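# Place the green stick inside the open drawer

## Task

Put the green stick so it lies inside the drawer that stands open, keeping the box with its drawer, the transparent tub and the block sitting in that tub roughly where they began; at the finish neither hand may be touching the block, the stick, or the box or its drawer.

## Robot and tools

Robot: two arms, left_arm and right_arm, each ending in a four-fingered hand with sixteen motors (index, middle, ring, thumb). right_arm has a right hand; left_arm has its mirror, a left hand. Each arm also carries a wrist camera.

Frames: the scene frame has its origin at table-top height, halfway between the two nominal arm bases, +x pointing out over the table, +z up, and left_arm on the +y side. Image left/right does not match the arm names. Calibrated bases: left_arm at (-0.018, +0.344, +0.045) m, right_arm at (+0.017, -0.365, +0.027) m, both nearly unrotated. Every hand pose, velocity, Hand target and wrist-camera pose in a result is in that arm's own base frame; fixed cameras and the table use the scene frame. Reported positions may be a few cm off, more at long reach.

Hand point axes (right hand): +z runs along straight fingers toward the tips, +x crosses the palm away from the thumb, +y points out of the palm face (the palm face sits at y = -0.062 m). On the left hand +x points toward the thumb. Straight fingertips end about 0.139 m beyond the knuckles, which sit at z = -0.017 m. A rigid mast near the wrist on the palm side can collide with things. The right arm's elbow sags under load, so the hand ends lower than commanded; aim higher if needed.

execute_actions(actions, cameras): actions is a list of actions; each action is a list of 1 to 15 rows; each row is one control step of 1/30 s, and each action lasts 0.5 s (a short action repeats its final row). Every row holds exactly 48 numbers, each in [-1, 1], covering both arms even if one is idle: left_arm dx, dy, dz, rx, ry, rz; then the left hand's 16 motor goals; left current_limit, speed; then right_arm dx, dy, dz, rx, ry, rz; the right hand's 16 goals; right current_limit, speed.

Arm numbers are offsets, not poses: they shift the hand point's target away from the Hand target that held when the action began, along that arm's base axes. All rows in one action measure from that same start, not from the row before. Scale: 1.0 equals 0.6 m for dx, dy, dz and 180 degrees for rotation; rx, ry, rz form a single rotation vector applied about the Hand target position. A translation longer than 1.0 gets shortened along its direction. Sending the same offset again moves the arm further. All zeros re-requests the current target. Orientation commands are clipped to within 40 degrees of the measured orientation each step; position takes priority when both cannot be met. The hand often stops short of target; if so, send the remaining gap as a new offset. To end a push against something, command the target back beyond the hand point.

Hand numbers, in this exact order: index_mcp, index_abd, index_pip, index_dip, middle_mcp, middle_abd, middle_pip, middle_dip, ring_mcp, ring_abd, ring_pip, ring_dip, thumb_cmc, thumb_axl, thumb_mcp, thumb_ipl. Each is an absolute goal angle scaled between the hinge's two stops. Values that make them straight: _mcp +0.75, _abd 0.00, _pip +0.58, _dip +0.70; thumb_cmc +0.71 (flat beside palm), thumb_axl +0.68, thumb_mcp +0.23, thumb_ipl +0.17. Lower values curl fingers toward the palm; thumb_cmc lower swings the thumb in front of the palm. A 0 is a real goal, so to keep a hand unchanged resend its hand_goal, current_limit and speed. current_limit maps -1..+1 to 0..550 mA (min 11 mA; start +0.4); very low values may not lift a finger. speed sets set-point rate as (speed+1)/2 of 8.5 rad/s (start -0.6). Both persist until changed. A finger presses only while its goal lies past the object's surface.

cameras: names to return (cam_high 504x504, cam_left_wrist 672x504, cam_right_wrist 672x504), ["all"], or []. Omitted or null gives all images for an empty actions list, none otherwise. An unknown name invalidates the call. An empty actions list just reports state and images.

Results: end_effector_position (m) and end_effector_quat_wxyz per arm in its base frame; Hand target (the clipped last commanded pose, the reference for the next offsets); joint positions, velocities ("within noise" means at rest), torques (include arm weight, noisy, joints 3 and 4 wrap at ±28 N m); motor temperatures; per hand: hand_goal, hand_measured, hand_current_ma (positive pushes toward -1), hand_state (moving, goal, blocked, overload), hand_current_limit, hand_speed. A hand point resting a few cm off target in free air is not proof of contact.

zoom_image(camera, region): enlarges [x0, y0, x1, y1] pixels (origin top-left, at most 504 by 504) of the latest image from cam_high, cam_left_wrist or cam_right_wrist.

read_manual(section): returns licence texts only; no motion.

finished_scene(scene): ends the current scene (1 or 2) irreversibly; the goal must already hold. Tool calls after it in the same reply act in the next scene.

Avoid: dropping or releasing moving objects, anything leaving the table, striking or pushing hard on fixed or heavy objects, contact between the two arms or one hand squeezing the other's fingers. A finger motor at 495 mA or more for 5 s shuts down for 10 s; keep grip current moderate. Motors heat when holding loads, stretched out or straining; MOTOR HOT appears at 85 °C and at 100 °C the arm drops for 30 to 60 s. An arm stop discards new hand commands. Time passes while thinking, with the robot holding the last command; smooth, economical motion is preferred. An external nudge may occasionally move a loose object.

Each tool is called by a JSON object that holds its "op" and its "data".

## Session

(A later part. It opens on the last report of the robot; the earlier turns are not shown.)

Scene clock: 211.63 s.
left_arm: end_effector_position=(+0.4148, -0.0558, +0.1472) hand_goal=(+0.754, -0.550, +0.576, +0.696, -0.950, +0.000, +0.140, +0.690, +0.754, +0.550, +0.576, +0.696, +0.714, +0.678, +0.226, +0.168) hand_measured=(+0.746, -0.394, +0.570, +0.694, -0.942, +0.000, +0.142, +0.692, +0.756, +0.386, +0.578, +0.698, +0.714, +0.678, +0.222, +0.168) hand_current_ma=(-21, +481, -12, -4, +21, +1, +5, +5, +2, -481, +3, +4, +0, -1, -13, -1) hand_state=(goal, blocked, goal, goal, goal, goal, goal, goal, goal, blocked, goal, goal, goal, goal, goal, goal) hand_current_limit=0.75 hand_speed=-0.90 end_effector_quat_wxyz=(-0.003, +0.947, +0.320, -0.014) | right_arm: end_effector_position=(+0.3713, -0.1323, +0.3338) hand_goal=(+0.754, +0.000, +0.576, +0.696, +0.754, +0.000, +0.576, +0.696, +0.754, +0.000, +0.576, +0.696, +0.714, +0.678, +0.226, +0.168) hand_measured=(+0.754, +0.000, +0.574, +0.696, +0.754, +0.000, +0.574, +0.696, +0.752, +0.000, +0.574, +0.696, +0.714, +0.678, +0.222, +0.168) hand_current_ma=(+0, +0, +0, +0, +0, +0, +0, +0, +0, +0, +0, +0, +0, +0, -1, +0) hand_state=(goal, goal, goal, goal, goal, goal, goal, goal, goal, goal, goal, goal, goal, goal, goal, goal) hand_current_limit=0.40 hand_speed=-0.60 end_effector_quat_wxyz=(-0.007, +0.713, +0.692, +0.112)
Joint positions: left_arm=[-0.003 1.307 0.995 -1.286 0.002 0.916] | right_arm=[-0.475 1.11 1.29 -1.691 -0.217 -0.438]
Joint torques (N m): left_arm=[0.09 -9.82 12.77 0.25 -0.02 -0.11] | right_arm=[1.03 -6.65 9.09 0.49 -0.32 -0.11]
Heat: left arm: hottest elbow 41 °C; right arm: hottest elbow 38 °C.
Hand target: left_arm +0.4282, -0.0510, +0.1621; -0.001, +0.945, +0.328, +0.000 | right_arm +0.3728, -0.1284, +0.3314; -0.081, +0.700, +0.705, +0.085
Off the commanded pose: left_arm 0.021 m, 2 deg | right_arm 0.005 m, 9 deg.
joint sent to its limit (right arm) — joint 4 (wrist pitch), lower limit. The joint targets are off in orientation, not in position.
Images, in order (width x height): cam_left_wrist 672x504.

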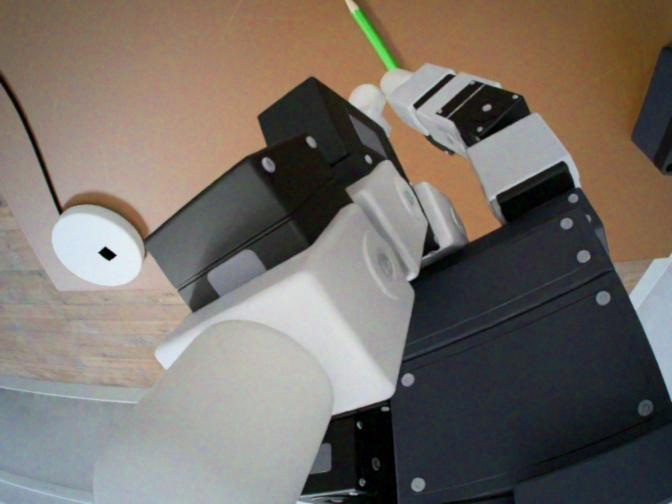

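{"op": "execute_actions", "data": {"actions": [[[0,0,0,0,0,0,0.754,-0.3,0.576,0.696,-0.95,0,0.14,0.69,0.754,0.3,0.576,0.696,0.714,0.678,0.226,0.168,0.75,-0.8,0,0,0,0,0,0,0.754,0,0.576,0.696,0.754,0,0.576,0.696,0.754,0,0.576,0.696,0.714,0.678,0.226,0.168,0.4,-0.6]]], "cameras": ["cam_high","cam_left_wrist"]}}

{"op": "zoom_image", "data": {"camera": "cam_left_wrist", "region": [300, 0, 500, 170]}}

Scene clock: 248.00 s.
left_arm: end_effector_position=(+0.4148, -0.0558, +0.1472) hand_goal=(+0.754, -0.300, +0.576, +0.696, -0.950, +0.000, +0.140, +0.690, +0.754, +0.300, +0.576, +0.696, +0.714, +0.678, +0.226, +0.168) hand_measured=(+0.748, -0.302, +0.572, +0.694, -0.942, +0.000, +0.142, +0.692, +0.756, +0.302, +0.578, +0.698, +0.714, +0.678, +0.222, +0.168) hand_current_ma=(-14, -2, -7, -4, +21, +1, +5, +5, +2, +3, +3, +4, +0, -1, -13, -1) hand_state=(goal, goal, goal, goal, goal, goal, goal, goal, goal, goal, goal, goal, goal, goal, goal, goal) hand_current_limit=0.75 hand_speed=-0.80 end_effector_quat_wxyz=(-0.003, +0.947, +0.320, -0.014) | right_arm: end_effector_position=(+0.3713, -0.1323, +0.3338) hand_goal=(+0.754, +0.000, +0.576, +0.696, +0.754, +0.000, +0.576, +0.696, +0.754, +0.000, +0.576, +0.696, +0.714, +0.678, +0.226, +0.168) hand_measured=(+0.754, +0.000, +0.574, +0.696, +0.754, +0.000, +0.574, +0.696, +0.752, +0.000, +0.574, +0.696, +0.714, +0.678, +0.222, +0.168) hand_current_ma=(+0, +0, +0, +0, +0, +0, +0, +0, +0, +0, +0, +0, +0, +0, -1, +0) hand_state=(goal, goal, goal, goal, goal, goal, goal, goal, goal, goal, goal, goal, goal, goal, goal, goal) hand_current_limit=0.40 hand_speed=-0.60 end_effector_quat_wxyz=(-0.007, +0.713, +0.692, +0.112)
Joint positions: left_arm=[-0.003 1.307 0.995 -1.286 0.002 0.916] | right_arm=[-0.475 1.11 1.29 -1.691 -0.217 -0.438]
Joint torques (N m): left_arm=[-0.21 -9.7 12.82 0.12 -0.01 -0.11] | right_arm=[1.03 -6.65 9.06 0.5 -0.32 -0.1]
Heat: left arm: hottest elbow 43 °C; right arm: hottest elbow 38 °C.
Hand target: left_arm +0.4282, -0.0510, +0.1621; -0.001, +0.945, +0.328, +0.000 | right_arm +0.3728, -0.1284, +0.3314; -0.081, +0.700, +0.705, +0.085
Off the commanded pose: left_arm 0.021 m, 2 deg | right_arm 0.005 m, 9 deg.
joint sent to its limit (right arm) — joint 4 (wrist pitch), lower limit. The joint targets are off in orientation, not in position.
Images, in order (width x height): cam_high 504x504, cam_left_wrist 672x504.

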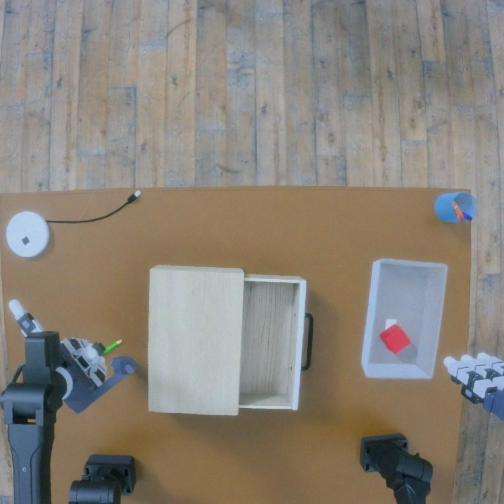

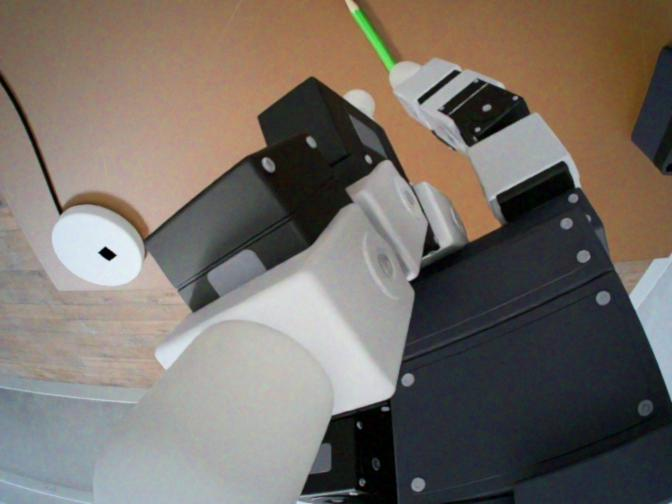

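Scaled by 2.520 from the camera's 672x504 image, which has a finer 960x720 frame.

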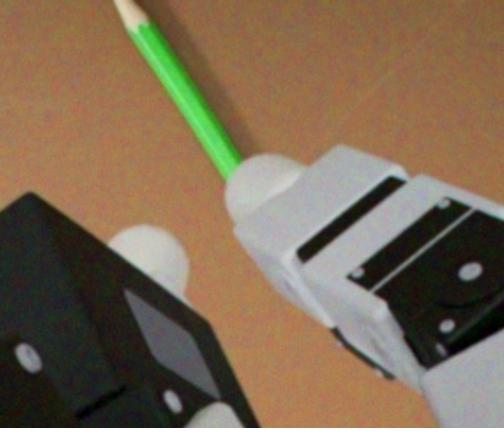

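{"op": "execute_actions", "data": {"actions": [[[-0.0325,0.1157,-0.05,0,0,0,0.754,-0.32,0.576,0.696,-0.95,0,0.14,0.69,0.754,0.32,0.576,0.696,0.714,0.678,0.226,0.168,0.75,-0.8,0,0,0,0,0,0,0.754,0,0.576,0.696,0.754,0,0.576,0.696,0.754,0,0.576,0.696,0.714,0.678,0.226,0.168,0.4,-0.6]],[[0,0,-0.02,0,0,0,0.754,-0.32,0.576,0.696,-0.95,0,0.14,0.69,0.754,0.32,0.576,0.696,0.714,0.678,0.226,0.168,0.75,-0.8,0,0,0,0,0,0,0.754,0,0.576,0.696,0.754,0,0.576,0.696,0.754,0,0.576,0.696,0.714,0.678,0.226,0.168,0.4,-0.6]]], "cameras": ["cam_left_wrist"]}}

{"op": "zoom_image", "data": {"camera": "cam_left_wrist", "region": [300, 0, 500, 170]}}

Scene clock: 258.80 s.
left_arm: end_effector_position=(+0.4102, +0.0221, +0.1293) hand_goal=(+0.754, -0.320, +0.576, +0.696, -0.950, +0.000, +0.140, +0.690, +0.754, +0.320, +0.576, +0.696, +0.714, +0.678, +0.226, +0.168) hand_measured=(+0.754, -0.314, +0.574, +0.694, -0.942, +0.000, +0.142, +0.692, +0.754, +0.316, +0.576, +0.698, +0.714, +0.678, +0.222, +0.168) hand_current_ma=(-1, +12, -4, -4, +24, +0, +5, +5, -2, -9, +1, +4, +2, -1, -13, -1) hand_state=(goal, goal, goal, goal, goal, goal, goal, goal, goal, goal, goal, goal, goal, goal, goal, goal) hand_current_limit=0.75 hand_speed=-0.80 end_effector_quat_wxyz=(-0.001, +0.942, +0.335, +0.007) | right_arm: end_effector_position=(+0.3713, -0.1323, +0.3338) hand_goal=(+0.754, +0.000, +0.576, +0.696, +0.754, +0.000, +0.576, +0.696, +0.754, +0.000, +0.576, +0.696, +0.714, +0.678, +0.226, +0.168) hand_measured=(+0.754, +0.000, +0.574, +0.696, +0.754, +0.000, +0.574, +0.696, +0.752, +0.000, +0.574, +0.696, +0.714, +0.678, +0.222, +0.168) hand_current_ma=(+0, +0, +0, +0, +0, +0, +0, +0, +0, +0, +0, +0, +0, +0, -1, +0) hand_state=(goal, goal, goal, goal, goal, goal, goal, goal, goal, goal, goal, goal, goal, goal, goal, goal) hand_current_limit=0.40 hand_speed=-0.60 end_effector_quat_wxyz=(-0.007, +0.713, +0.692, +0.112)
Joint positions: left_arm=[0.213 1.303 0.935 -1.189 -0.004 1.102] | right_arm=[-0.475 1.11 1.29 -1.691 -0.217 -0.438]
Joint torques (N m): left_arm=[-1.44 -8.35 8.16 1.06 0.23 0.05] | right_arm=[1.14 -6.65 9.07 0.49 -0.32 -0.1]
Heat: left arm: hottest elbow 43 °C; right arm: hottest elbow 38 °C.
Hand target: left_arm +0.4086, +0.0184, +0.1199; -0.001, +0.945, +0.328, +0.000 | right_arm +0.3728, -0.1284, +0.3314; -0.081, +0.700, +0.705, +0.085
Off the commanded pose: left_arm 0.010 m, 1 deg | right_arm 0.005 m, 9 deg.
joint sent to its limit (right arm) — joint 4 (wrist pitch), lower limit. The joint targets are off in orientation, not in position.
Images, in order (width x height): cam_left_wrist 672x504.

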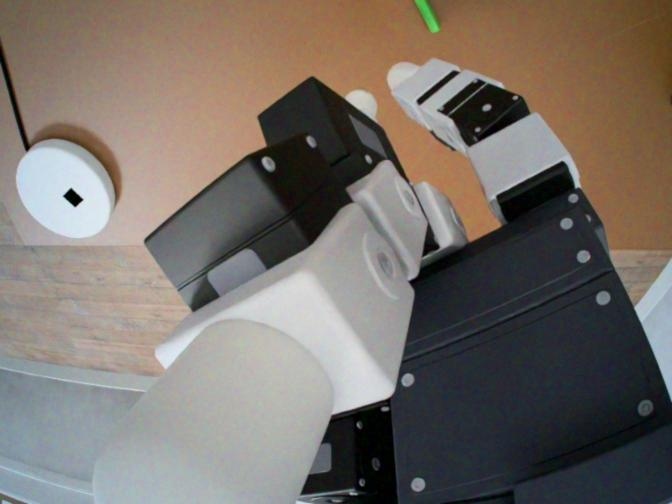

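Scaled by 2.520 from the camera's 672x504 image, which has a finer 960x720 frame.

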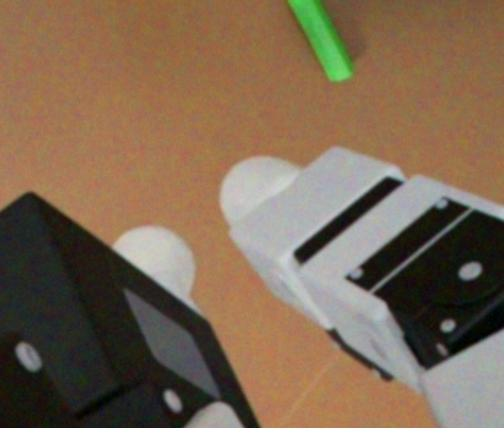

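{"op": "execute_actions", "data": {"actions": [[[-0.0117,-0.111,-0.01,0,0,0,0.754,-0.32,0.576,0.696,-0.95,0,0.14,0.69,0.754,0.32,0.576,0.696,0.714,0.678,0.226,0.168,0.75,-0.8,0,0,0,0,0,0,0.754,0,0.576,0.696,0.754,0,0.576,0.696,0.754,0,0.576,0.696,0.714,0.678,0.226,0.168,0.4,-0.6]]], "cameras": ["cam_left_wrist"]}}

{"op": "zoom_image", "data": {"camera": "cam_left_wrist", "region": [300, 0, 500, 170]}}

Scene clock: 268.43 s.
left_arm: end_effector_position=(+0.4008, -0.0516, +0.1167) hand_goal=(+0.754, -0.320, +0.576, +0.696, -0.950, +0.000, +0.140, +0.690, +0.754, +0.320, +0.576, +0.696, +0.714, +0.678, +0.226, +0.168) hand_measured=(+0.752, -0.316, +0.574, +0.694, -0.942, +0.000, +0.142, +0.692, +0.752, +0.318, +0.576, +0.698, +0.714, +0.678, +0.222, +0.168) hand_current_ma=(-4, +9, -3, -4, +20, +1, +5, +5, -3, -4, +1, +4, -1, -1, -13, -1) hand_state=(goal, goal, goal, goal, goal, goal, goal, goal, goal, goal, goal, goal, goal, goal, goal, goal) hand_current_limit=0.75 hand_speed=-0.80 end_effector_quat_wxyz=(+0.000, +0.947, +0.321, -0.001) | right_arm: end_effector_position=(+0.3713, -0.1323, +0.3338) hand_goal=(+0.754, +0.000, +0.576, +0.696, +0.754, +0.000, +0.576, +0.696, +0.754, +0.000, +0.576, +0.696, +0.714, +0.678, +0.226, +0.168) hand_measured=(+0.754, +0.000, +0.574, +0.696, +0.754, +0.000, +0.574, +0.696, +0.752, +0.000, +0.574, +0.696, +0.714, +0.678, +0.222, +0.168) hand_current_ma=(+0, +0, +0, +0, +0, +0, +0, +0, +0, +0, +0, +0, +0, +0, -1, +0) hand_state=(goal, goal, goal, goal, goal, goal, goal, goal, goal, goal, goal, goal, goal, goal, goal, goal) hand_current_limit=0.40 hand_speed=-0.60 end_effector_quat_wxyz=(-0.007, +0.713, +0.692, +0.112)
Joint positions: left_arm=[0.009 1.284 0.884 -1.173 0.002 0.927] | right_arm=[-0.475 1.11 1.29 -1.691 -0.217 -0.438]
Joint torques (N m): left_arm=[-1.2 -8.64 8.39 0.96 0.05 -0.14] | right_arm=[1.03 -6.59 9.07 0.49 -0.32 -0.1]
Heat: left arm: hottest elbow 43 °C; right arm: hottest elbow 38 °C.
Hand target: left_arm +0.4016, -0.0483, +0.1141; -0.001, +0.945, +0.328, +0.000 | right_arm +0.3728, -0.1284, +0.3314; -0.081, +0.700, +0.705, +0.085
Off the commanded pose: left_arm 0.004 m, 1 deg | right_arm 0.005 m, 9 deg.
joint sent to its limit (right arm) — joint 4 (wrist pitch), lower limit. The joint targets are off in orientation, not in position.
Images, in order (width x height): cam_left_wrist 672x504.

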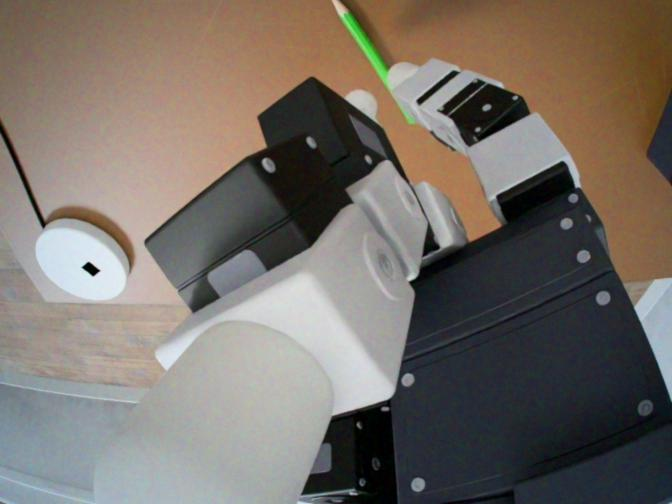

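Scaled by 2.520 from the camera's 672x504 image, which has a finer 960x720 frame.

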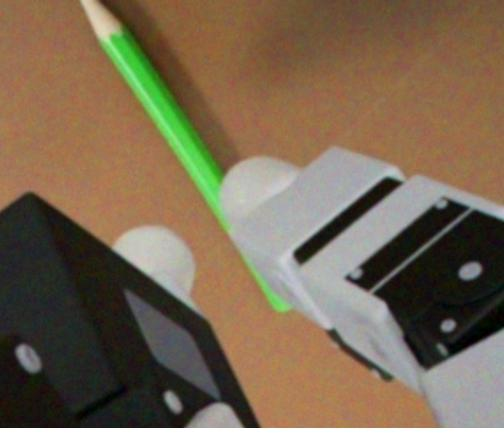

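{"op": "execute_actions", "data": {"actions": [[[0,0,-0.0735,0,0,0,0.754,-0.32,0.576,0.696,-0.95,0,0.14,0.69,0.754,0.32,0.576,0.696,0.714,0.678,0.226,0.168,0.75,-0.8,0,0,0,0,0,0,0.754,0,0.576,0.696,0.754,0,0.576,0.696,0.754,0,0.576,0.696,0.714,0.678,0.226,0.168,0.4,-0.6]]], "cameras": ["cam_left_wrist"]}}

{"op": "zoom_image", "data": {"camera": "cam_left_wrist", "region": [300, 0, 500, 170]}}

Scene clock: 275.73 s.
left_arm: end_effector_position=(+0.4035, -0.0505, +0.0795) hand_goal=(+0.754, -0.320, +0.576, +0.696, -0.950, +0.000, +0.140, +0.690, +0.754, +0.320, +0.576, +0.696, +0.714, +0.678, +0.226, +0.168) hand_measured=(+0.752, -0.330, +0.574, +0.694, -0.942, +0.000, +0.142, +0.692, +0.752, +0.318, +0.576, +0.698, +0.714, +0.678, +0.220, +0.168) hand_current_ma=(-6, -22, -3, -4, +24, +1, +5, +5, -4, -3, -1, +2, -1, -1, -19, -1) hand_state=(goal, goal, goal, goal, goal, goal, goal, goal, goal, goal, goal, goal, goal, goal, goal, goal) hand_current_limit=0.75 hand_speed=-0.80 end_effector_quat_wxyz=(+0.002, +0.947, +0.322, +0.009) | right_arm: end_effector_position=(+0.3713, -0.1323, +0.3338) hand_goal=(+0.754, +0.000, +0.576, +0.696, +0.754, +0.000, +0.576, +0.696, +0.754, +0.000, +0.576, +0.696, +0.714, +0.678, +0.226, +0.168) hand_measured=(+0.754, +0.000, +0.574, +0.696, +0.754, +0.000, +0.574, +0.696, +0.752, +0.000, +0.574, +0.696, +0.714, +0.678, +0.222, +0.168) hand_current_ma=(+0, +0, +0, +0, +0, +0, +0, +0, +0, +0, +0, +0, +0, +0, -1, +0) hand_state=(goal, goal, goal, goal, goal, goal, goal, goal, goal, goal, goal, goal, goal, goal, goal, goal) hand_current_limit=0.40 hand_speed=-0.60 end_effector_quat_wxyz=(-0.007, +0.713, +0.692, +0.112)
Joint positions: left_arm=[0.009 1.329 0.813 -1.036 -0.003 0.925] | right_arm=[-0.475 1.11 1.29 -1.691 -0.217 -0.438]
Joint torques (N m): left_arm=[-0.56 -7.71 7.92 0.85 0.2 -0.08] | right_arm=[1.03 -6.59 9.07 0.5 -0.32 -0.11]
Heat: left arm: hottest elbow 43 °C; right arm: hottest elbow 38 °C.
Hand target: left_arm +0.4016, -0.0482, +0.0699; -0.001, +0.945, +0.328, +0.000 | right_arm +0.3728, -0.1284, +0.3314; -0.081, +0.700, +0.705, +0.085
Off the commanded pose: left_arm 0.010 m, 1 deg | right_arm 0.005 m, 9 deg.
joint sent to its limit (right arm) — joint 4 (wrist pitch), lower limit. The joint targets are off in orientation, not in position.
Images, in order (width x height): cam_left_wrist 672x504.

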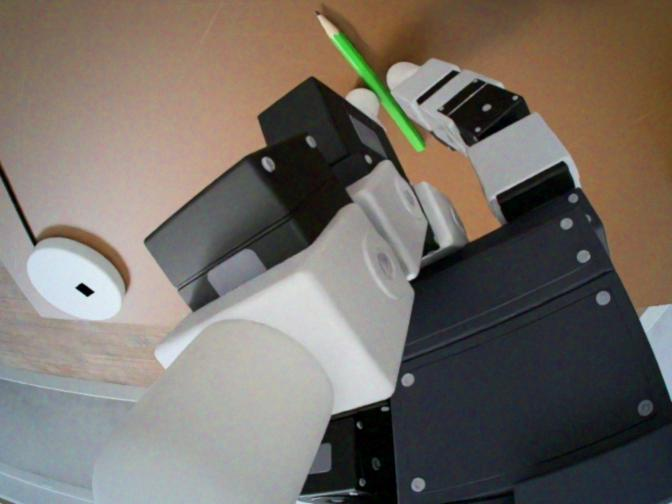

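Scaled by 2.520 from the camera's 672x504 image, which has a finer 960x720 frame.

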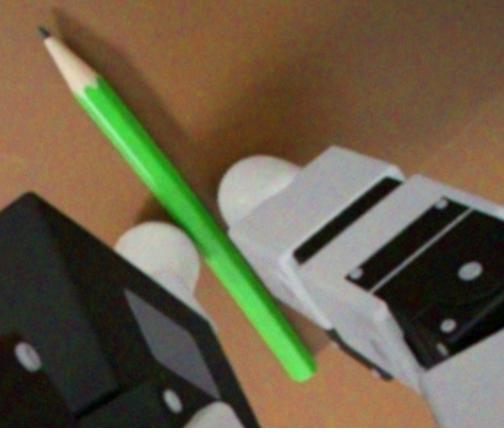

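{"op": "execute_actions", "data": {"actions": [[[0,0,-0.033,0,0,0,0.754,-0.33,0.576,0.696,-0.95,0,0.14,0.69,0.754,0.33,0.576,0.696,0.714,0.678,0.226,0.168,0.75,-0.8,0,0,0,0,0,0,0.754,0,0.576,0.696,0.754,0,0.576,0.696,0.754,0,0.576,0.696,0.714,0.678,0.226,0.168,0.4,-0.6]],[[0,0,0,0,0,0,0.754,-0.55,0.576,0.696,-0.95,0,0.14,0.69,0.754,0.55,0.576,0.696,0.714,0.678,0.226,0.168,0.75,-0.9,0,0,0,0,0,0,0.754,0,0.576,0.696,0.754,0,0.576,0.696,0.754,0,0.576,0.696,0.714,0.678,0.226,0.168,0.4,-0.6]]], "cameras": ["cam_left_wrist"]}}

{"op": "zoom_image", "data": {"camera": "cam_left_wrist", "region": [300, 0, 500, 170]}}

Scene clock: 284.00 s.
left_arm: end_effector_position=(+0.4044, -0.0529, +0.0785) hand_goal=(+0.754, -0.550, +0.576, +0.696, -0.950, +0.000, +0.140, +0.690, +0.754, +0.550, +0.576, +0.696, +0.714, +0.678, +0.226, +0.168) hand_measured=(+0.764, -0.386, +0.584, +0.702, -0.942, +0.000, +0.142, +0.692, +0.776, +0.356, +0.594, +0.704, +0.714, +0.678, +0.220, +0.168) hand_current_ma=(+26, +481, +22, +15, +24, +1, +5, +5, +71, -481, +55, +23, -1, -1, -19, -1) hand_state=(goal, blocked, goal, goal, goal, goal, goal, goal, blocked, blocked, goal, goal, goal, goal, goal, goal) hand_current_limit=0.75 hand_speed=-0.90 end_effector_quat_wxyz=(+0.010, +0.947, +0.322, +0.011) | right_arm: end_effector_position=(+0.3713, -0.1323, +0.3338) hand_goal=(+0.754, +0.000, +0.576, +0.696, +0.754, +0.000, +0.576, +0.696, +0.754, +0.000, +0.576, +0.696, +0.714, +0.678, +0.226, +0.168) hand_measured=(+0.754, +0.000, +0.574, +0.696, +0.754, +0.000, +0.574, +0.696, +0.752, +0.000, +0.574, +0.696, +0.714, +0.678, +0.222, +0.168) hand_current_ma=(+0, +0, +0, +0, +0, +0, +0, +0, +0, +0, +0, +0, +0, +0, -1, +0) hand_state=(goal, goal, goal, goal, goal, goal, goal, goal, goal, goal, goal, goal, goal, goal, goal, goal) hand_current_limit=0.40 hand_speed=-0.60 end_effector_quat_wxyz=(-0.007, +0.713, +0.692, +0.112)
Joint positions: left_arm=[0.009 1.329 0.805 -1.019 0.011 0.925] | right_arm=[-0.475 1.11 1.29 -1.691 -0.217 -0.438]
Joint torques (N m): left_arm=[-0.73 -5.83 5.78 2.37 -0.33 -0.1] | right_arm=[1.03 -6.59 9.06 0.5 -0.32 -0.11]
Heat: left arm: hottest elbow 43 °C; right arm: hottest elbow 38 °C.
Hand target: left_arm +0.4016, -0.0483, +0.0501; -0.001, +0.945, +0.328, +0.000 | right_arm +0.3728, -0.1284, +0.3314; -0.081, +0.700, +0.705, +0.085
Off the commanded pose: left_arm 0.029 m, 2 deg | right_arm 0.005 m, 9 deg.
joint sent to its limit (right arm) — joint 4 (wrist pitch), lower limit. The joint targets are off in orientation, not in position.
Images, in order (width x height): cam_left_wrist 672x504.

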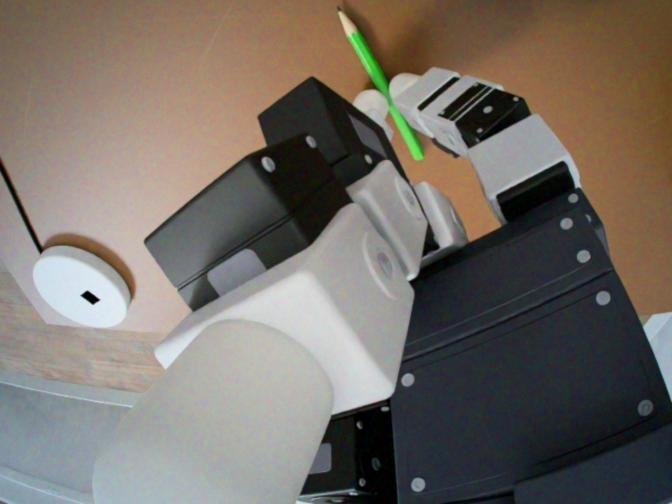

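Scaled by 2.520 from the camera's 672x504 image, which has a finer 960x720 frame.

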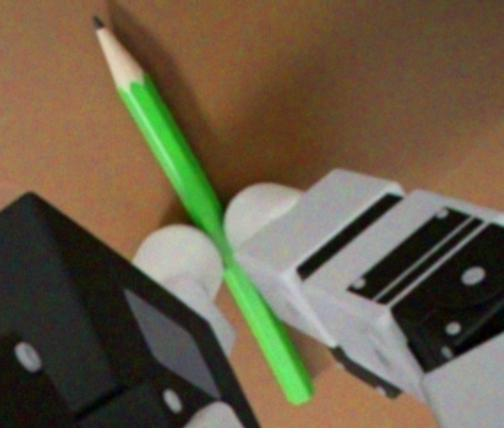

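{"op": "execute_actions", "data": {"actions": [[[0,0,0.04,0,0,0,0.754,-0.55,0.576,0.696,-0.95,0,0.14,0.69,0.754,0.55,0.576,0.696,0.714,0.678,0.226,0.168,0.75,-0.9,0,0,0,0,0,0,0.754,0,0.576,0.696,0.754,0,0.576,0.696,0.754,0,0.576,0.696,0.714,0.678,0.226,0.168,0.4,-0.6]],[[0.018,0,0.035,0,0,0,0.754,-0.55,0.576,0.696,-0.95,0,0.14,0.69,0.754,0.55,0.576,0.696,0.714,0.678,0.226,0.168,0.75,-0.9,0,0,0,0,0,0,0.754,0,0.576,0.696,0.754,0,0.576,0.696,0.754,0,0.576,0.696,0.714,0.678,0.226,0.168,0.4,-0.6]]], "cameras": ["cam_left_wrist"]}}

{"op": "zoom_image", "data": {"camera": "cam_left_wrist", "region": [300, 0, 500, 170]}}

Scene clock: 291.67 s.
left_arm: end_effector_position=(+0.3957, -0.0516, +0.0831) hand_goal=(+0.754, -0.550, +0.576, +0.696, -0.950, +0.000, +0.140, +0.690, +0.754, +0.550, +0.576, +0.696, +0.714, +0.678, +0.226, +0.168) hand_measured=(+0.746, -0.400, +0.572, +0.694, -0.942, +0.000, +0.142, +0.692, +0.758, +0.382, +0.582, +0.700, +0.714, +0.678, +0.220, +0.168) hand_current_ma=(-24, +481, -11, -2, +24, +1, +5, +5, +11, -481, +13, +9, -1, -1, -19, -1) hand_state=(goal, blocked, goal, goal, goal, goal, goal, goal, goal, blocked, goal, goal, goal, goal, goal, goal) hand_current_limit=0.75 hand_speed=-0.90 end_effector_quat_wxyz=(-0.002, +0.947, +0.322, -0.012) | right_arm: end_effector_position=(+0.3713, -0.1323, +0.3338) hand_goal=(+0.754, +0.000, +0.576, +0.696, +0.754, +0.000, +0.576, +0.696, +0.754, +0.000, +0.576, +0.696, +0.714, +0.678, +0.226, +0.168) hand_measured=(+0.754, +0.000, +0.574, +0.696, +0.754, +0.000, +0.574, +0.696, +0.752, +0.000, +0.574, +0.696, +0.714, +0.678, +0.222, +0.168) hand_current_ma=(+0, +0, +0, +0, +0, +0, +0, +0, +0, +0, +0, +0, +0, +0, -1, +0) hand_state=(goal, goal, goal, goal, goal, goal, goal, goal, goal, goal, goal, goal, goal, goal, goal, goal) hand_current_limit=0.40 hand_speed=-0.60 end_effector_quat_wxyz=(-0.007, +0.713, +0.692, +0.112)
Joint positions: left_arm=[0.009 1.327 0.829 -1.096 0.003 0.925] | right_arm=[-0.475 1.11 1.29 -1.691 -0.217 -0.438]
Joint torques (N m): left_arm=[-1.03 -8.82 12.49 0.2 -0.05 -0.08] | right_arm=[1.08 -6.59 9.09 0.51 -0.32 -0.11]
Heat: left arm: hottest elbow 42 °C; right arm: hottest elbow 39 °C.
Hand target: left_arm +0.4123, -0.0483, +0.0951; -0.001, +0.945, +0.328, +0.000 | right_arm +0.3728, -0.1284, +0.3314; -0.081, +0.700, +0.705, +0.085
Off the commanded pose: left_arm 0.021 m, 2 deg | right_arm 0.005 m, 9 deg.
joint sent to its limit (right arm) — joint 4 (wrist pitch), lower limit. The joint targets are off in orientation, not in position.
Images, in order (width x height): cam_left_wrist 672x504.

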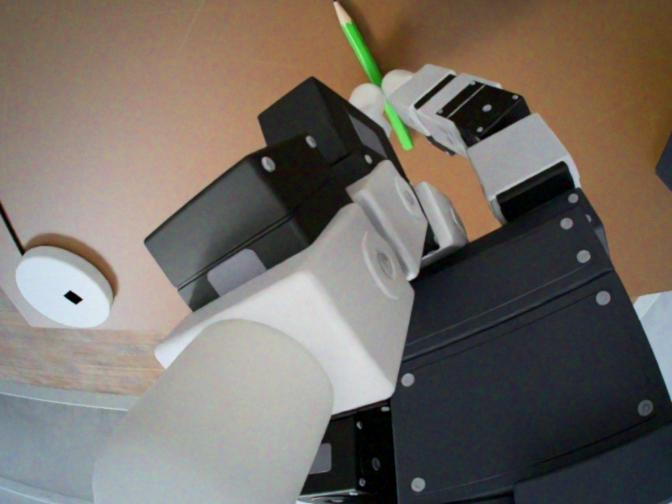

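Scaled by 2.520 from the camera's 672x504 image, which has a finer 960x720 frame.

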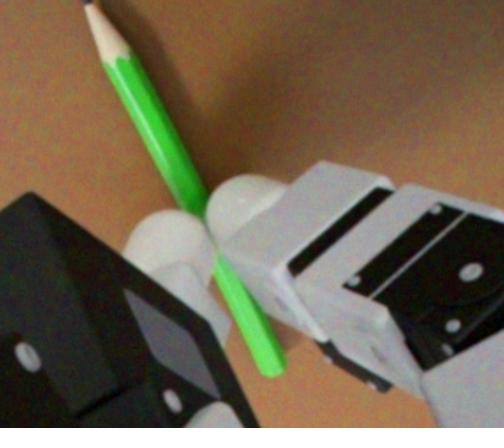

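{"op": "execute_actions", "data": {"actions": [[[0,0,0,0,0,0,0.754,-0.32,0.576,0.696,-0.95,0,0.14,0.69,0.754,0.32,0.576,0.696,0.714,0.678,0.226,0.168,0.75,-0.8,0,0,0,0,0,0,0.754,0,0.576,0.696,0.754,0,0.576,0.696,0.754,0,0.576,0.696,0.714,0.678,0.226,0.168,0.4,-0.6]],[[0,0,-0.05,0,0,0,0.754,-0.32,0.576,0.696,-0.95,0,0.14,0.69,0.754,0.32,0.576,0.696,0.714,0.678,0.226,0.168,0.75,-0.8,0,0,0,0,0,0,0.754,0,0.576,0.696,0.754,0,0.576,0.696,0.754,0,0.576,0.696,0.714,0.678,0.226,0.168,0.4,-0.6]],[[0,0,0.038,0,0,0,0.754,-0.32,0.576,0.696,-0.95,0,0.14,0.69,0.754,0.32,0.576,0.696,0.714,0.678,0.226,0.168,0.75,-0.8,0,0,0,0,0,0,0.754,0,0.576,0.696,0.754,0,0.576,0.696,0.754,0,0.576,0.696,0.714,0.678,0.226,0.168,0.4,-0.6]]], "cameras": ["cam_left_wrist"]}}

{"op": "zoom_image", "data": {"camera": "cam_left_wrist", "region": [300, 0, 500, 170]}}

Scene clock: 308.17 s.
left_arm: end_effector_position=(+0.4035, -0.0511, +0.0791) hand_goal=(+0.754, -0.320, +0.576, +0.696, -0.950, +0.000, +0.140, +0.690, +0.754, +0.320, +0.576, +0.696, +0.714, +0.678, +0.226, +0.168) hand_measured=(+0.748, -0.318, +0.574, +0.696, -0.942, +0.000, +0.142, +0.692, +0.756, +0.318, +0.578, +0.698, +0.714, +0.678, +0.220, +0.168) hand_current_ma=(-14, +2, -4, +0, +24, +1, +5, +5, +2, -5, +5, +6, -1, -1, -19, -1) hand_state=(goal, goal, goal, goal, goal, goal, goal, goal, goal, goal, goal, goal, goal, goal, goal, goal) hand_current_limit=0.75 hand_speed=-0.80 end_effector_quat_wxyz=(-0.001, +0.947, +0.322, -0.005) | right_arm: end_effector_position=(+0.3713, -0.1323, +0.3338) hand_goal=(+0.754, +0.000, +0.576, +0.696, +0.754, +0.000, +0.576, +0.696, +0.754, +0.000, +0.576, +0.696, +0.714, +0.678, +0.226, +0.168) hand_measured=(+0.754, +0.000, +0.574, +0.696, +0.754, +0.000, +0.574, +0.696, +0.752, +0.000, +0.574, +0.696, +0.714, +0.678, +0.222, +0.168) hand_current_ma=(+0, +0, +0, +0, +0, +0, +0, +0, +0, +0, +0, +0, +0, +0, -1, +0) hand_state=(goal, goal, goal, goal, goal, goal, goal, goal, goal, goal, goal, goal, goal, goal, goal, goal) hand_current_limit=0.40 hand_speed=-0.60 end_effector_quat_wxyz=(-0.007, +0.713, +0.692, +0.112)
Joint positions: left_arm=[0.009 1.346 0.833 -1.068 0.001 0.925] | right_arm=[-0.475 1.11 1.29 -1.691 -0.217 -0.438]
Joint torques (N m): left_arm=[-0.21 -9 11 0.01 0.04 -0.11] | right_arm=[1.14 -6.53 9.06 0.49 -0.32 -0.11]
Heat: left arm: hottest elbow 44 °C; right arm: hottest elbow 39 °C.
Hand target: left_arm +0.4123, -0.0482, +0.0879; -0.001, +0.945, +0.328, +0.000 | right_arm +0.3728, -0.1284, +0.3314; -0.081, +0.700, +0.705, +0.085
Off the commanded pose: left_arm 0.013 m, 1 deg | right_arm 0.005 m, 9 deg.
joint sent to its limit (right arm) — joint 4 (wrist pitch), lower limit. The joint targets are off in orientation, not in position.
Images, in order (width x height): cam_left_wrist 672x504.

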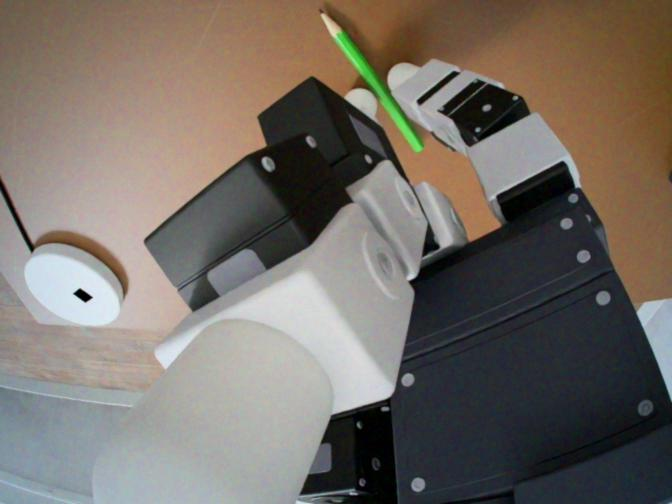

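Scaled by 2.520 from the camera's 672x504 image, which has a finer 960x720 frame.

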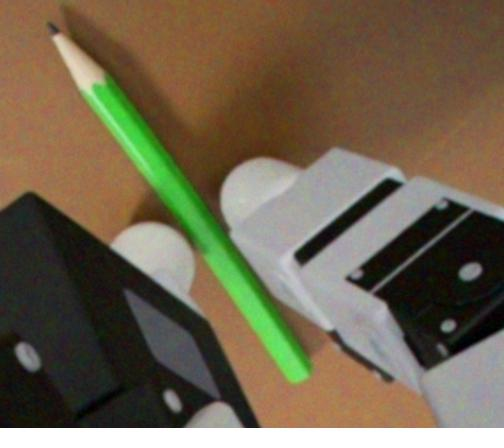

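{"op": "execute_actions", "data": {"actions": [[[0.004,0,0.007,0,0,0,0.754,-0.33,0.576,0.696,-0.95,0,0.14,0.69,0.754,0.33,0.576,0.696,0.714,0.678,0.226,0.168,0.75,-0.8,0,0,0,0,0,0,0.754,0,0.576,0.696,0.754,0,0.576,0.696,0.754,0,0.576,0.696,0.714,0.678,0.226,0.168,0.4,-0.6]]], "cameras": []}}

Scene clock: 314.97 s.
left_arm: end_effector_position=(+0.4002, -0.0512, +0.0791) hand_goal=(+0.754, -0.330, +0.576, +0.696, -0.950, +0.000, +0.140, +0.690, +0.754, +0.330, +0.576, +0.696, +0.714, +0.678, +0.226, +0.168) hand_measured=(+0.750, -0.324, +0.574, +0.696, -0.942, +0.000, +0.142, +0.692, +0.754, +0.324, +0.578, +0.698, +0.714, +0.678, +0.220, +0.168) hand_current_ma=(-11, +14, -4, +0, +24, +1, +5, +5, +1, -12, +5, +6, -1, -1, -19, -1) hand_state=(goal, goal, goal, goal, goal, goal, goal, goal, goal, goal, goal, goal, goal, goal, goal, goal) hand_current_limit=0.75 hand_speed=-0.80 end_effector_quat_wxyz=(-0.004, +0.947, +0.322, -0.012) | right_arm: end_effector_position=(+0.3713, -0.1323, +0.3338) hand_goal=(+0.754, +0.000, +0.576, +0.696, +0.754, +0.000, +0.576, +0.696, +0.754, +0.000, +0.576, +0.696, +0.714, +0.678, +0.226, +0.168) hand_measured=(+0.754, +0.000, +0.574, +0.696, +0.754, +0.000, +0.574, +0.696, +0.752, +0.000, +0.574, +0.696, +0.714, +0.678, +0.222, +0.168) hand_current_ma=(+0, +0, +0, +0, +0, +0, +0, +0, +0, +0, +0, +0, +0, +0, -1, +0) hand_state=(goal, goal, goal, goal, goal, goal, goal, goal, goal, goal, goal, goal, goal, goal, goal, goal) hand_current_limit=0.40 hand_speed=-0.60 end_effector_quat_wxyz=(-0.007, +0.713, +0.692, +0.112)
Joint positions: left_arm=[0.009 1.346 0.836 -1.086 0.001 0.925] | right_arm=[-0.475 1.11 1.29 -1.691 -0.217 -0.438]
Joint torques (N m): left_arm=[-0.67 -8.94 11.9 0.23 0.01 -0.08] | right_arm=[1.03 -6.59 9.07 0.49 -0.32 -0.1]
Heat: left arm: hottest elbow 44 °C; right arm: hottest elbow 39 °C.
Hand target: left_arm +0.4149, -0.0482, +0.0921; -0.001, +0.945, +0.328, +0.000 | right_arm +0.3728, -0.1284, +0.3314; -0.081, +0.700, +0.705, +0.085
Off the commanded pose: left_arm 0.020 m, 2 deg | right_arm 0.005 m, 9 deg.
joint sent to its limit (right arm) — joint 4 (wrist pitch), lower limit. The joint targets are off in orientation, not in position.
No camera images: "cameras" was empty.

{"op": "execute_actions", "data": {"actions": [[[0,0,0,0,0,0,0.754,-0.55,0.576,0.696,-0.95,0,0.14,0.69,0.754,0.55,0.576,0.696,0.714,0.678,0.226,0.168,0.75,-0.9,0,0,0,0,0,0,0.754,0,0.576,0.696,0.754,0,0.576,0.696,0.754,0,0.576,0.696,0.714,0.678,0.226,0.168,0.4,-0.6]]], "cameras": ["cam_left_wrist"]}}

{"op": "zoom_image", "data": {"camera": "cam_left_wrist", "region": [300, 0, 500, 170]}}

Scene clock: 318.57 s.
left_arm: end_effector_position=(+0.4002, -0.0512, +0.0791) hand_goal=(+0.754, -0.550, +0.576, +0.696, -0.950, +0.000, +0.140, +0.690, +0.754, +0.550, +0.576, +0.696, +0.714, +0.678, +0.226, +0.168) hand_measured=(+0.750, -0.388, +0.574, +0.696, -0.942, +0.000, +0.142, +0.692, +0.754, +0.390, +0.578, +0.698, +0.714, +0.678, +0.220, +0.168) hand_current_ma=(-11, +481, -4, +0, +24, +1, +5, +5, +1, -481, +5, +6, -1, -1, -19, -1) hand_state=(goal, blocked, goal, goal, goal, goal, goal, goal, goal, blocked, goal, goal, goal, goal, goal, goal) hand_current_limit=0.75 hand_speed=-0.90 end_effector_quat_wxyz=(-0.004, +0.947, +0.322, -0.012) | right_arm: end_effector_position=(+0.3713, -0.1323, +0.3338) hand_goal=(+0.754, +0.000, +0.576, +0.696, +0.754, +0.000, +0.576, +0.696, +0.754, +0.000, +0.576, +0.696, +0.714, +0.678, +0.226, +0.168) hand_measured=(+0.754, +0.000, +0.574, +0.696, +0.754, +0.000, +0.574, +0.696, +0.752, +0.000, +0.574, +0.696, +0.714, +0.678, +0.222, +0.168) hand_current_ma=(+0, +0, +0, +0, +0, +0, +0, +0, +0, +0, +0, +0, +0, +0, -1, +0) hand_state=(goal, goal, goal, goal, goal, goal, goal, goal, goal, goal, goal, goal, goal, goal, goal, goal) hand_current_limit=0.40 hand_speed=-0.60 end_effector_quat_wxyz=(-0.007, +0.713, +0.692, +0.112)
Joint positions: left_arm=[0.009 1.346 0.836 -1.086 0.001 0.925] | right_arm=[-0.475 1.11 1.29 -1.691 -0.217 -0.438]
Joint torques (N m): left_arm=[-1.03 -9.47 11.75 0.24 0.05 -0.11] | right_arm=[0.97 -6.53 9.07 0.49 -0.32 -0.1]
Heat: left arm: hottest elbow 44 °C; right arm: hottest elbow 39 °C.
Hand target: left_arm +0.4149, -0.0482, +0.0921; -0.001, +0.945, +0.328, +0.000 | right_arm +0.3728, -0.1284, +0.3314; -0.081, +0.700, +0.705, +0.085
Off the commanded pose: left_arm 0.020 m, 2 deg | right_arm 0.005 m, 9 deg.
joint sent to its limit (right arm) — joint 4 (wrist pitch), lower limit. The joint targets are off in orientation, not in position.
Images, in order (width x height): cam_left_wrist 672x504.

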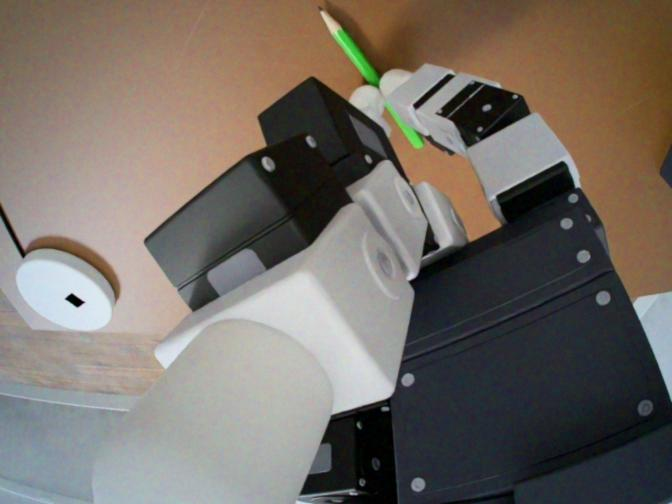

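Scaled by 2.520 from the camera's 672x504 image, which has a finer 960x720 frame.

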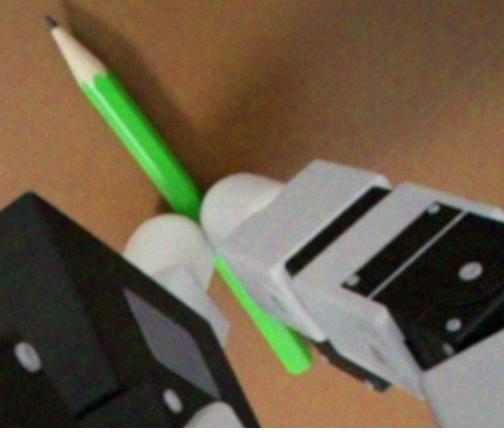

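{"op": "execute_actions", "data": {"actions": [[[0,0,0,0,0,0,0.754,-0.32,0.576,0.696,-0.95,0,0.14,0.69,0.754,0.32,0.576,0.696,0.714,0.678,0.226,0.168,0.75,-0.8,0,0,0,0,0,0,0.754,0,0.576,0.696,0.754,0,0.576,0.696,0.754,0,0.576,0.696,0.714,0.678,0.226,0.168,0.4,-0.6]]], "cameras": ["cam_left_wrist"]}}

{"op": "zoom_image", "data": {"camera": "cam_left_wrist", "region": [300, 0, 500, 170]}}

Scene clock: 331.57 s.
left_arm: end_effector_position=(+0.4002, -0.0512, +0.0791) hand_goal=(+0.754, -0.320, +0.576, +0.696, -0.950, +0.000, +0.140, +0.690, +0.754, +0.320, +0.576, +0.696, +0.714, +0.678, +0.226, +0.168) hand_measured=(+0.750, -0.322, +0.574, +0.696, -0.942, +0.000, +0.142, +0.692, +0.754, +0.322, +0.578, +0.698, +0.714, +0.678, +0.220, +0.168) hand_current_ma=(-11, -2, -4, +0, +24, +1, +5, +5, +1, +3, +5, +6, -1, -1, -19, -1) hand_state=(goal, goal, goal, goal, goal, goal, goal, goal, goal, goal, goal, goal, goal, goal, goal, goal) hand_current_limit=0.75 hand_speed=-0.80 end_effector_quat_wxyz=(-0.004, +0.947, +0.322, -0.012) | right_arm: end_effector_position=(+0.3713, -0.1323, +0.3338) hand_goal=(+0.754, +0.000, +0.576, +0.696, +0.754, +0.000, +0.576, +0.696, +0.754, +0.000, +0.576, +0.696, +0.714, +0.678, +0.226, +0.168) hand_measured=(+0.754, +0.000, +0.574, +0.696, +0.754, +0.000, +0.574, +0.696, +0.752, +0.000, +0.574, +0.696, +0.714, +0.678, +0.222, +0.168) hand_current_ma=(+0, +0, +0, +0, +0, +0, +0, +0, +0, +0, +0, +0, +0, +0, -1, +0) hand_state=(goal, goal, goal, goal, goal, goal, goal, goal, goal, goal, goal, goal, goal, goal, goal, goal) hand_current_limit=0.40 hand_speed=-0.60 end_effector_quat_wxyz=(-0.007, +0.713, +0.692, +0.112)
Joint positions: left_arm=[0.009 1.346 0.836 -1.086 0.001 0.925] | right_arm=[-0.475 1.11 1.29 -1.691 -0.217 -0.438]
Joint torques (N m): left_arm=[-0.15 -9.52 11.88 0.21 0.04 -0.11] | right_arm=[1.03 -6.59 9.06 0.51 -0.32 -0.11]
Heat: left arm: hottest elbow 43 °C; right arm: hottest elbow 39 °C.
Hand target: left_arm +0.4149, -0.0482, +0.0921; -0.001, +0.945, +0.328, +0.000 | right_arm +0.3728, -0.1284, +0.3314; -0.081, +0.700, +0.705, +0.085
Off the commanded pose: left_arm 0.020 m, 2 deg | right_arm 0.005 m, 9 deg.
joint sent to its limit (right arm) — joint 4 (wrist pitch), lower limit. The joint targets are off in orientation, not in position.
Images, in order (width x height): cam_left_wrist 672x504.

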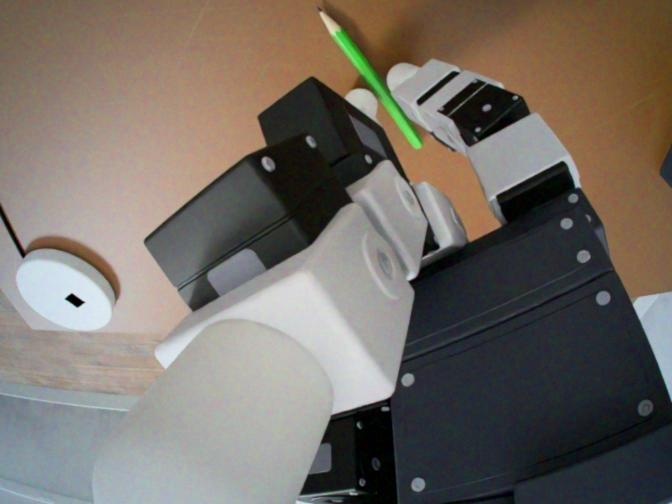

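Scaled by 2.520 from the camera's 672x504 image, which has a finer 960x720 frame.

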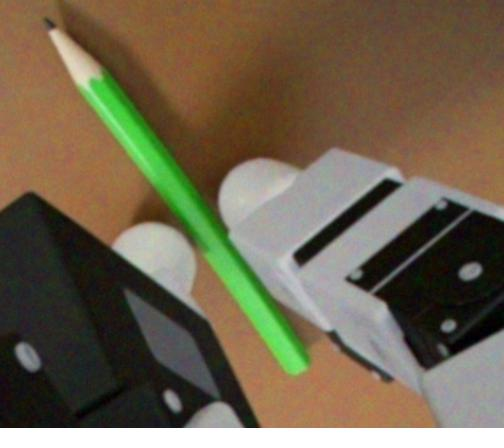

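{"op": "execute_actions", "data": {"actions": [[[0,0,0,0,0,0,0.754,-0.345,0.576,0.696,-0.95,0,0.14,0.69,0.754,0.345,0.576,0.696,0.714,0.678,0.226,0.168,0.75,-0.8,0,0,0,0,0,0,0.754,0,0.576,0.696,0.754,0,0.576,0.696,0.754,0,0.576,0.696,0.714,0.678,0.226,0.168,0.4,-0.6]],[[-0.01,0,-0.055,0,0,0,0.754,-0.345,0.576,0.696,-0.95,0,0.14,0.69,0.754,0.345,0.576,0.696,0.714,0.678,0.226,0.168,0.75,-0.8,0,0,0,0,0,0,0.754,0,0.576,0.696,0.754,0,0.576,0.696,0.754,0,0.576,0.696,0.714,0.678,0.226,0.168,0.4,-0.6]]], "cameras": ["cam_left_wrist"]}}

{"op": "zoom_image", "data": {"camera": "cam_left_wrist", "region": [300, 0, 500, 170]}}

Scene clock: 337.13 s.
left_arm: end_effector_position=(+0.4072, -0.0516, +0.0780) hand_goal=(+0.754, -0.344, +0.576, +0.696, -0.950, +0.000, +0.140, +0.690, +0.754, +0.346, +0.576, +0.696, +0.714, +0.678, +0.226, +0.168) hand_measured=(+0.768, -0.368, +0.584, +0.700, -0.942, +0.000, +0.142, +0.692, +0.774, +0.334, +0.592, +0.704, +0.714, +0.678, +0.220, +0.168) hand_current_ma=(+42, -66, +23, +10, +24, +1, +5, +5, +65, -29, +47, +20, +0, -1, -19, -1) hand_state=(goal, blocked, goal, goal, goal, goal, goal, goal, blocked, goal, goal, goal, goal, goal, goal, goal) hand_current_limit=0.75 hand_speed=-0.80 end_effector_quat_wxyz=(+0.003, +0.947, +0.322, +0.003) | right_arm: end_effector_position=(+0.3713, -0.1323, +0.3338) hand_goal=(+0.754, +0.000, +0.576, +0.696, +0.754, +0.000, +0.576, +0.696, +0.754, +0.000, +0.576, +0.696, +0.714, +0.678, +0.226, +0.168) hand_measured=(+0.754, +0.000, +0.574, +0.696, +0.754, +0.000, +0.574, +0.696, +0.752, +0.000, +0.574, +0.696, +0.714, +0.678, +0.222, +0.168) hand_current_ma=(+0, +0, +0, +0, +0, +0, +0, +0, +0, +0, +0, +0, +0, +0, -1, +0) hand_state=(goal, goal, goal, goal, goal, goal, goal, goal, goal, goal, goal, goal, goal, goal, goal, goal) hand_current_limit=0.40 hand_speed=-0.60 end_effector_quat_wxyz=(-0.007, +0.713, +0.692, +0.112)
Joint positions: left_arm=[0.009 1.348 0.827 -1.043 0.003 0.925] | right_arm=[-0.475 1.11 1.29 -1.691 -0.217 -0.438]
Joint torques (N m): left_arm=[-0.67 -6.48 6.45 2.15 -0.07 -0.13] | right_arm=[1.03 -6.59 9.07 0.49 -0.32 -0.11]
Heat: left arm: hottest elbow 43 °C; right arm: hottest elbow 39 °C.
Hand target: left_arm +0.4087, -0.0483, +0.0590; -0.001, +0.945, +0.328, +0.000 | right_arm +0.3728, -0.1284, +0.3314; -0.081, +0.700, +0.705, +0.085
Off the commanded pose: left_arm 0.019 m, 1 deg | right_arm 0.005 m, 9 deg.
joint sent to its limit (right arm) — joint 4 (wrist pitch), lower limit. The joint targets are off in orientation, not in position.
Images, in order (width x height): cam_left_wrist 672x504.

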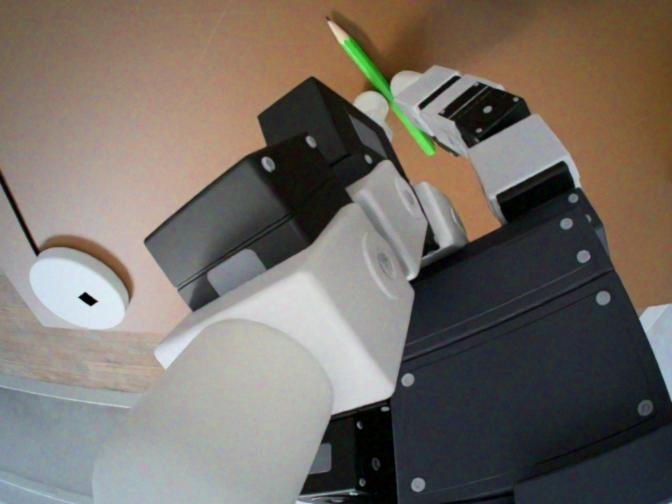

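Scaled by 2.520 from the camera's 672x504 image, which has a finer 960x720 frame.

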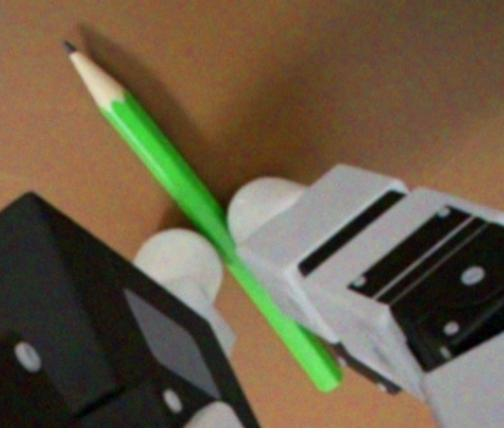

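{"op": "execute_actions", "data": {"actions": [[[0.01,0,0.047,0,0,0,0.754,-0.35,0.576,0.696,-0.95,0,0.14,0.69,0.754,0.35,0.576,0.696,0.714,0.678,0.226,0.168,0.75,-0.8,0,0,0,0,0,0,0.754,0,0.576,0.696,0.754,0,0.576,0.696,0.754,0,0.576,0.696,0.714,0.678,0.226,0.168,0.4,-0.6]]], "cameras": ["cam_left_wrist"]}}

{"op": "zoom_image", "data": {"camera": "cam_left_wrist", "region": [300, 0, 500, 170]}}

Scene clock: 340.37 s.
left_arm: end_effector_position=(+0.4026, -0.0513, +0.0780) hand_goal=(+0.754, -0.350, +0.576, +0.696, -0.950, +0.000, +0.140, +0.690, +0.754, +0.350, +0.576, +0.696, +0.714, +0.678, +0.226, +0.168) hand_measured=(+0.746, -0.350, +0.572, +0.694, -0.942, +0.000, +0.142, +0.692, +0.756, +0.344, +0.578, +0.698, +0.714, +0.678, +0.220, +0.168) hand_current_ma=(-24, -1, -10, -2, +24, +1, +5, +5, +2, -13, +5, +6, +0, -1, -19, -1) hand_state=(goal, goal, goal, goal, goal, goal, goal, goal, goal, goal, goal, goal, goal, goal, goal, goal) hand_current_limit=0.75 hand_speed=-0.80 end_effector_quat_wxyz=(-0.001, +0.947, +0.322, -0.006) | right_arm: end_effector_position=(+0.3713, -0.1323, +0.3338) hand_goal=(+0.754, +0.000, +0.576, +0.696, +0.754, +0.000, +0.576, +0.696, +0.754, +0.000, +0.576, +0.696, +0.714, +0.678, +0.226, +0.168) hand_measured=(+0.754, +0.000, +0.574, +0.696, +0.754, +0.000, +0.574, +0.696, +0.752, +0.000, +0.574, +0.696, +0.714, +0.678, +0.222, +0.168) hand_current_ma=(+0, +0, +0, +0, +0, +0, +0, +0, +0, +0, +0, +0, +0, +0, -1, +0) hand_state=(goal, goal, goal, goal, goal, goal, goal, goal, goal, goal, goal, goal, goal, goal, goal, goal) hand_current_limit=0.40 hand_speed=-0.60 end_effector_quat_wxyz=(-0.007, +0.713, +0.692, +0.112)
Joint positions: left_arm=[0.009 1.347 0.831 -1.068 0.002 0.925] | right_arm=[-0.475 1.11 1.29 -1.691 -0.217 -0.438]
Joint torques (N m): left_arm=[-1.32 -8.82 11.75 0.13 0.01 -0.06] | right_arm=[1.08 -6.59 9.09 0.5 -0.32 -0.11]
Heat: left arm: hottest elbow 43 °C; right arm: hottest elbow 39 °C.
Hand target: left_arm +0.4147, -0.0482, +0.0873; -0.001, +0.945, +0.328, +0.000 | right_arm +0.3728, -0.1284, +0.3314; -0.081, +0.700, +0.705, +0.085
Off the commanded pose: left_arm 0.016 m, 1 deg | right_arm 0.005 m, 9 deg.
joint sent to its limit (right arm) — joint 4 (wrist pitch), lower limit. The joint targets are off in orientation, not in position.
Images, in order (width x height): cam_left_wrist 672x504.

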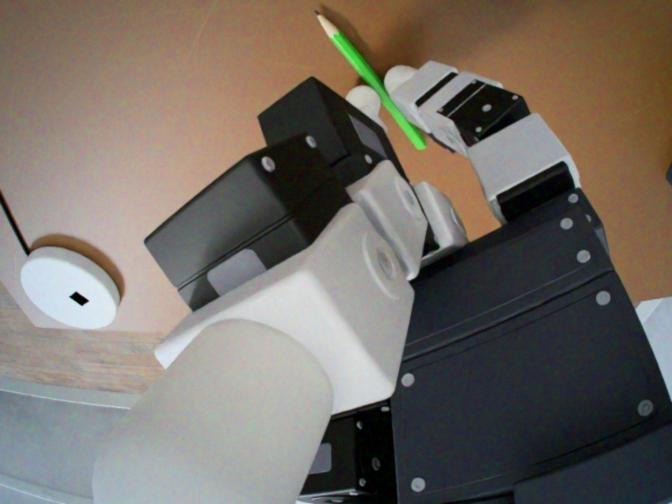

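Scaled by 2.520 from the camera's 672x504 image, which has a finer 960x720 frame.

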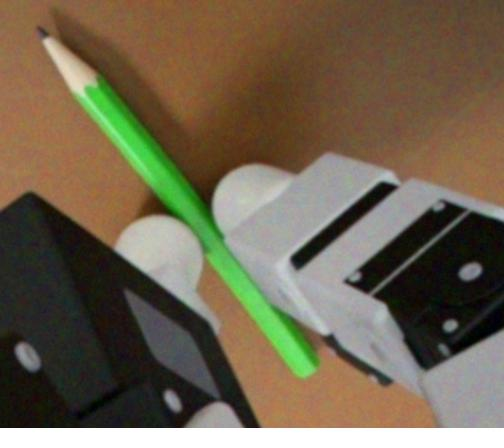

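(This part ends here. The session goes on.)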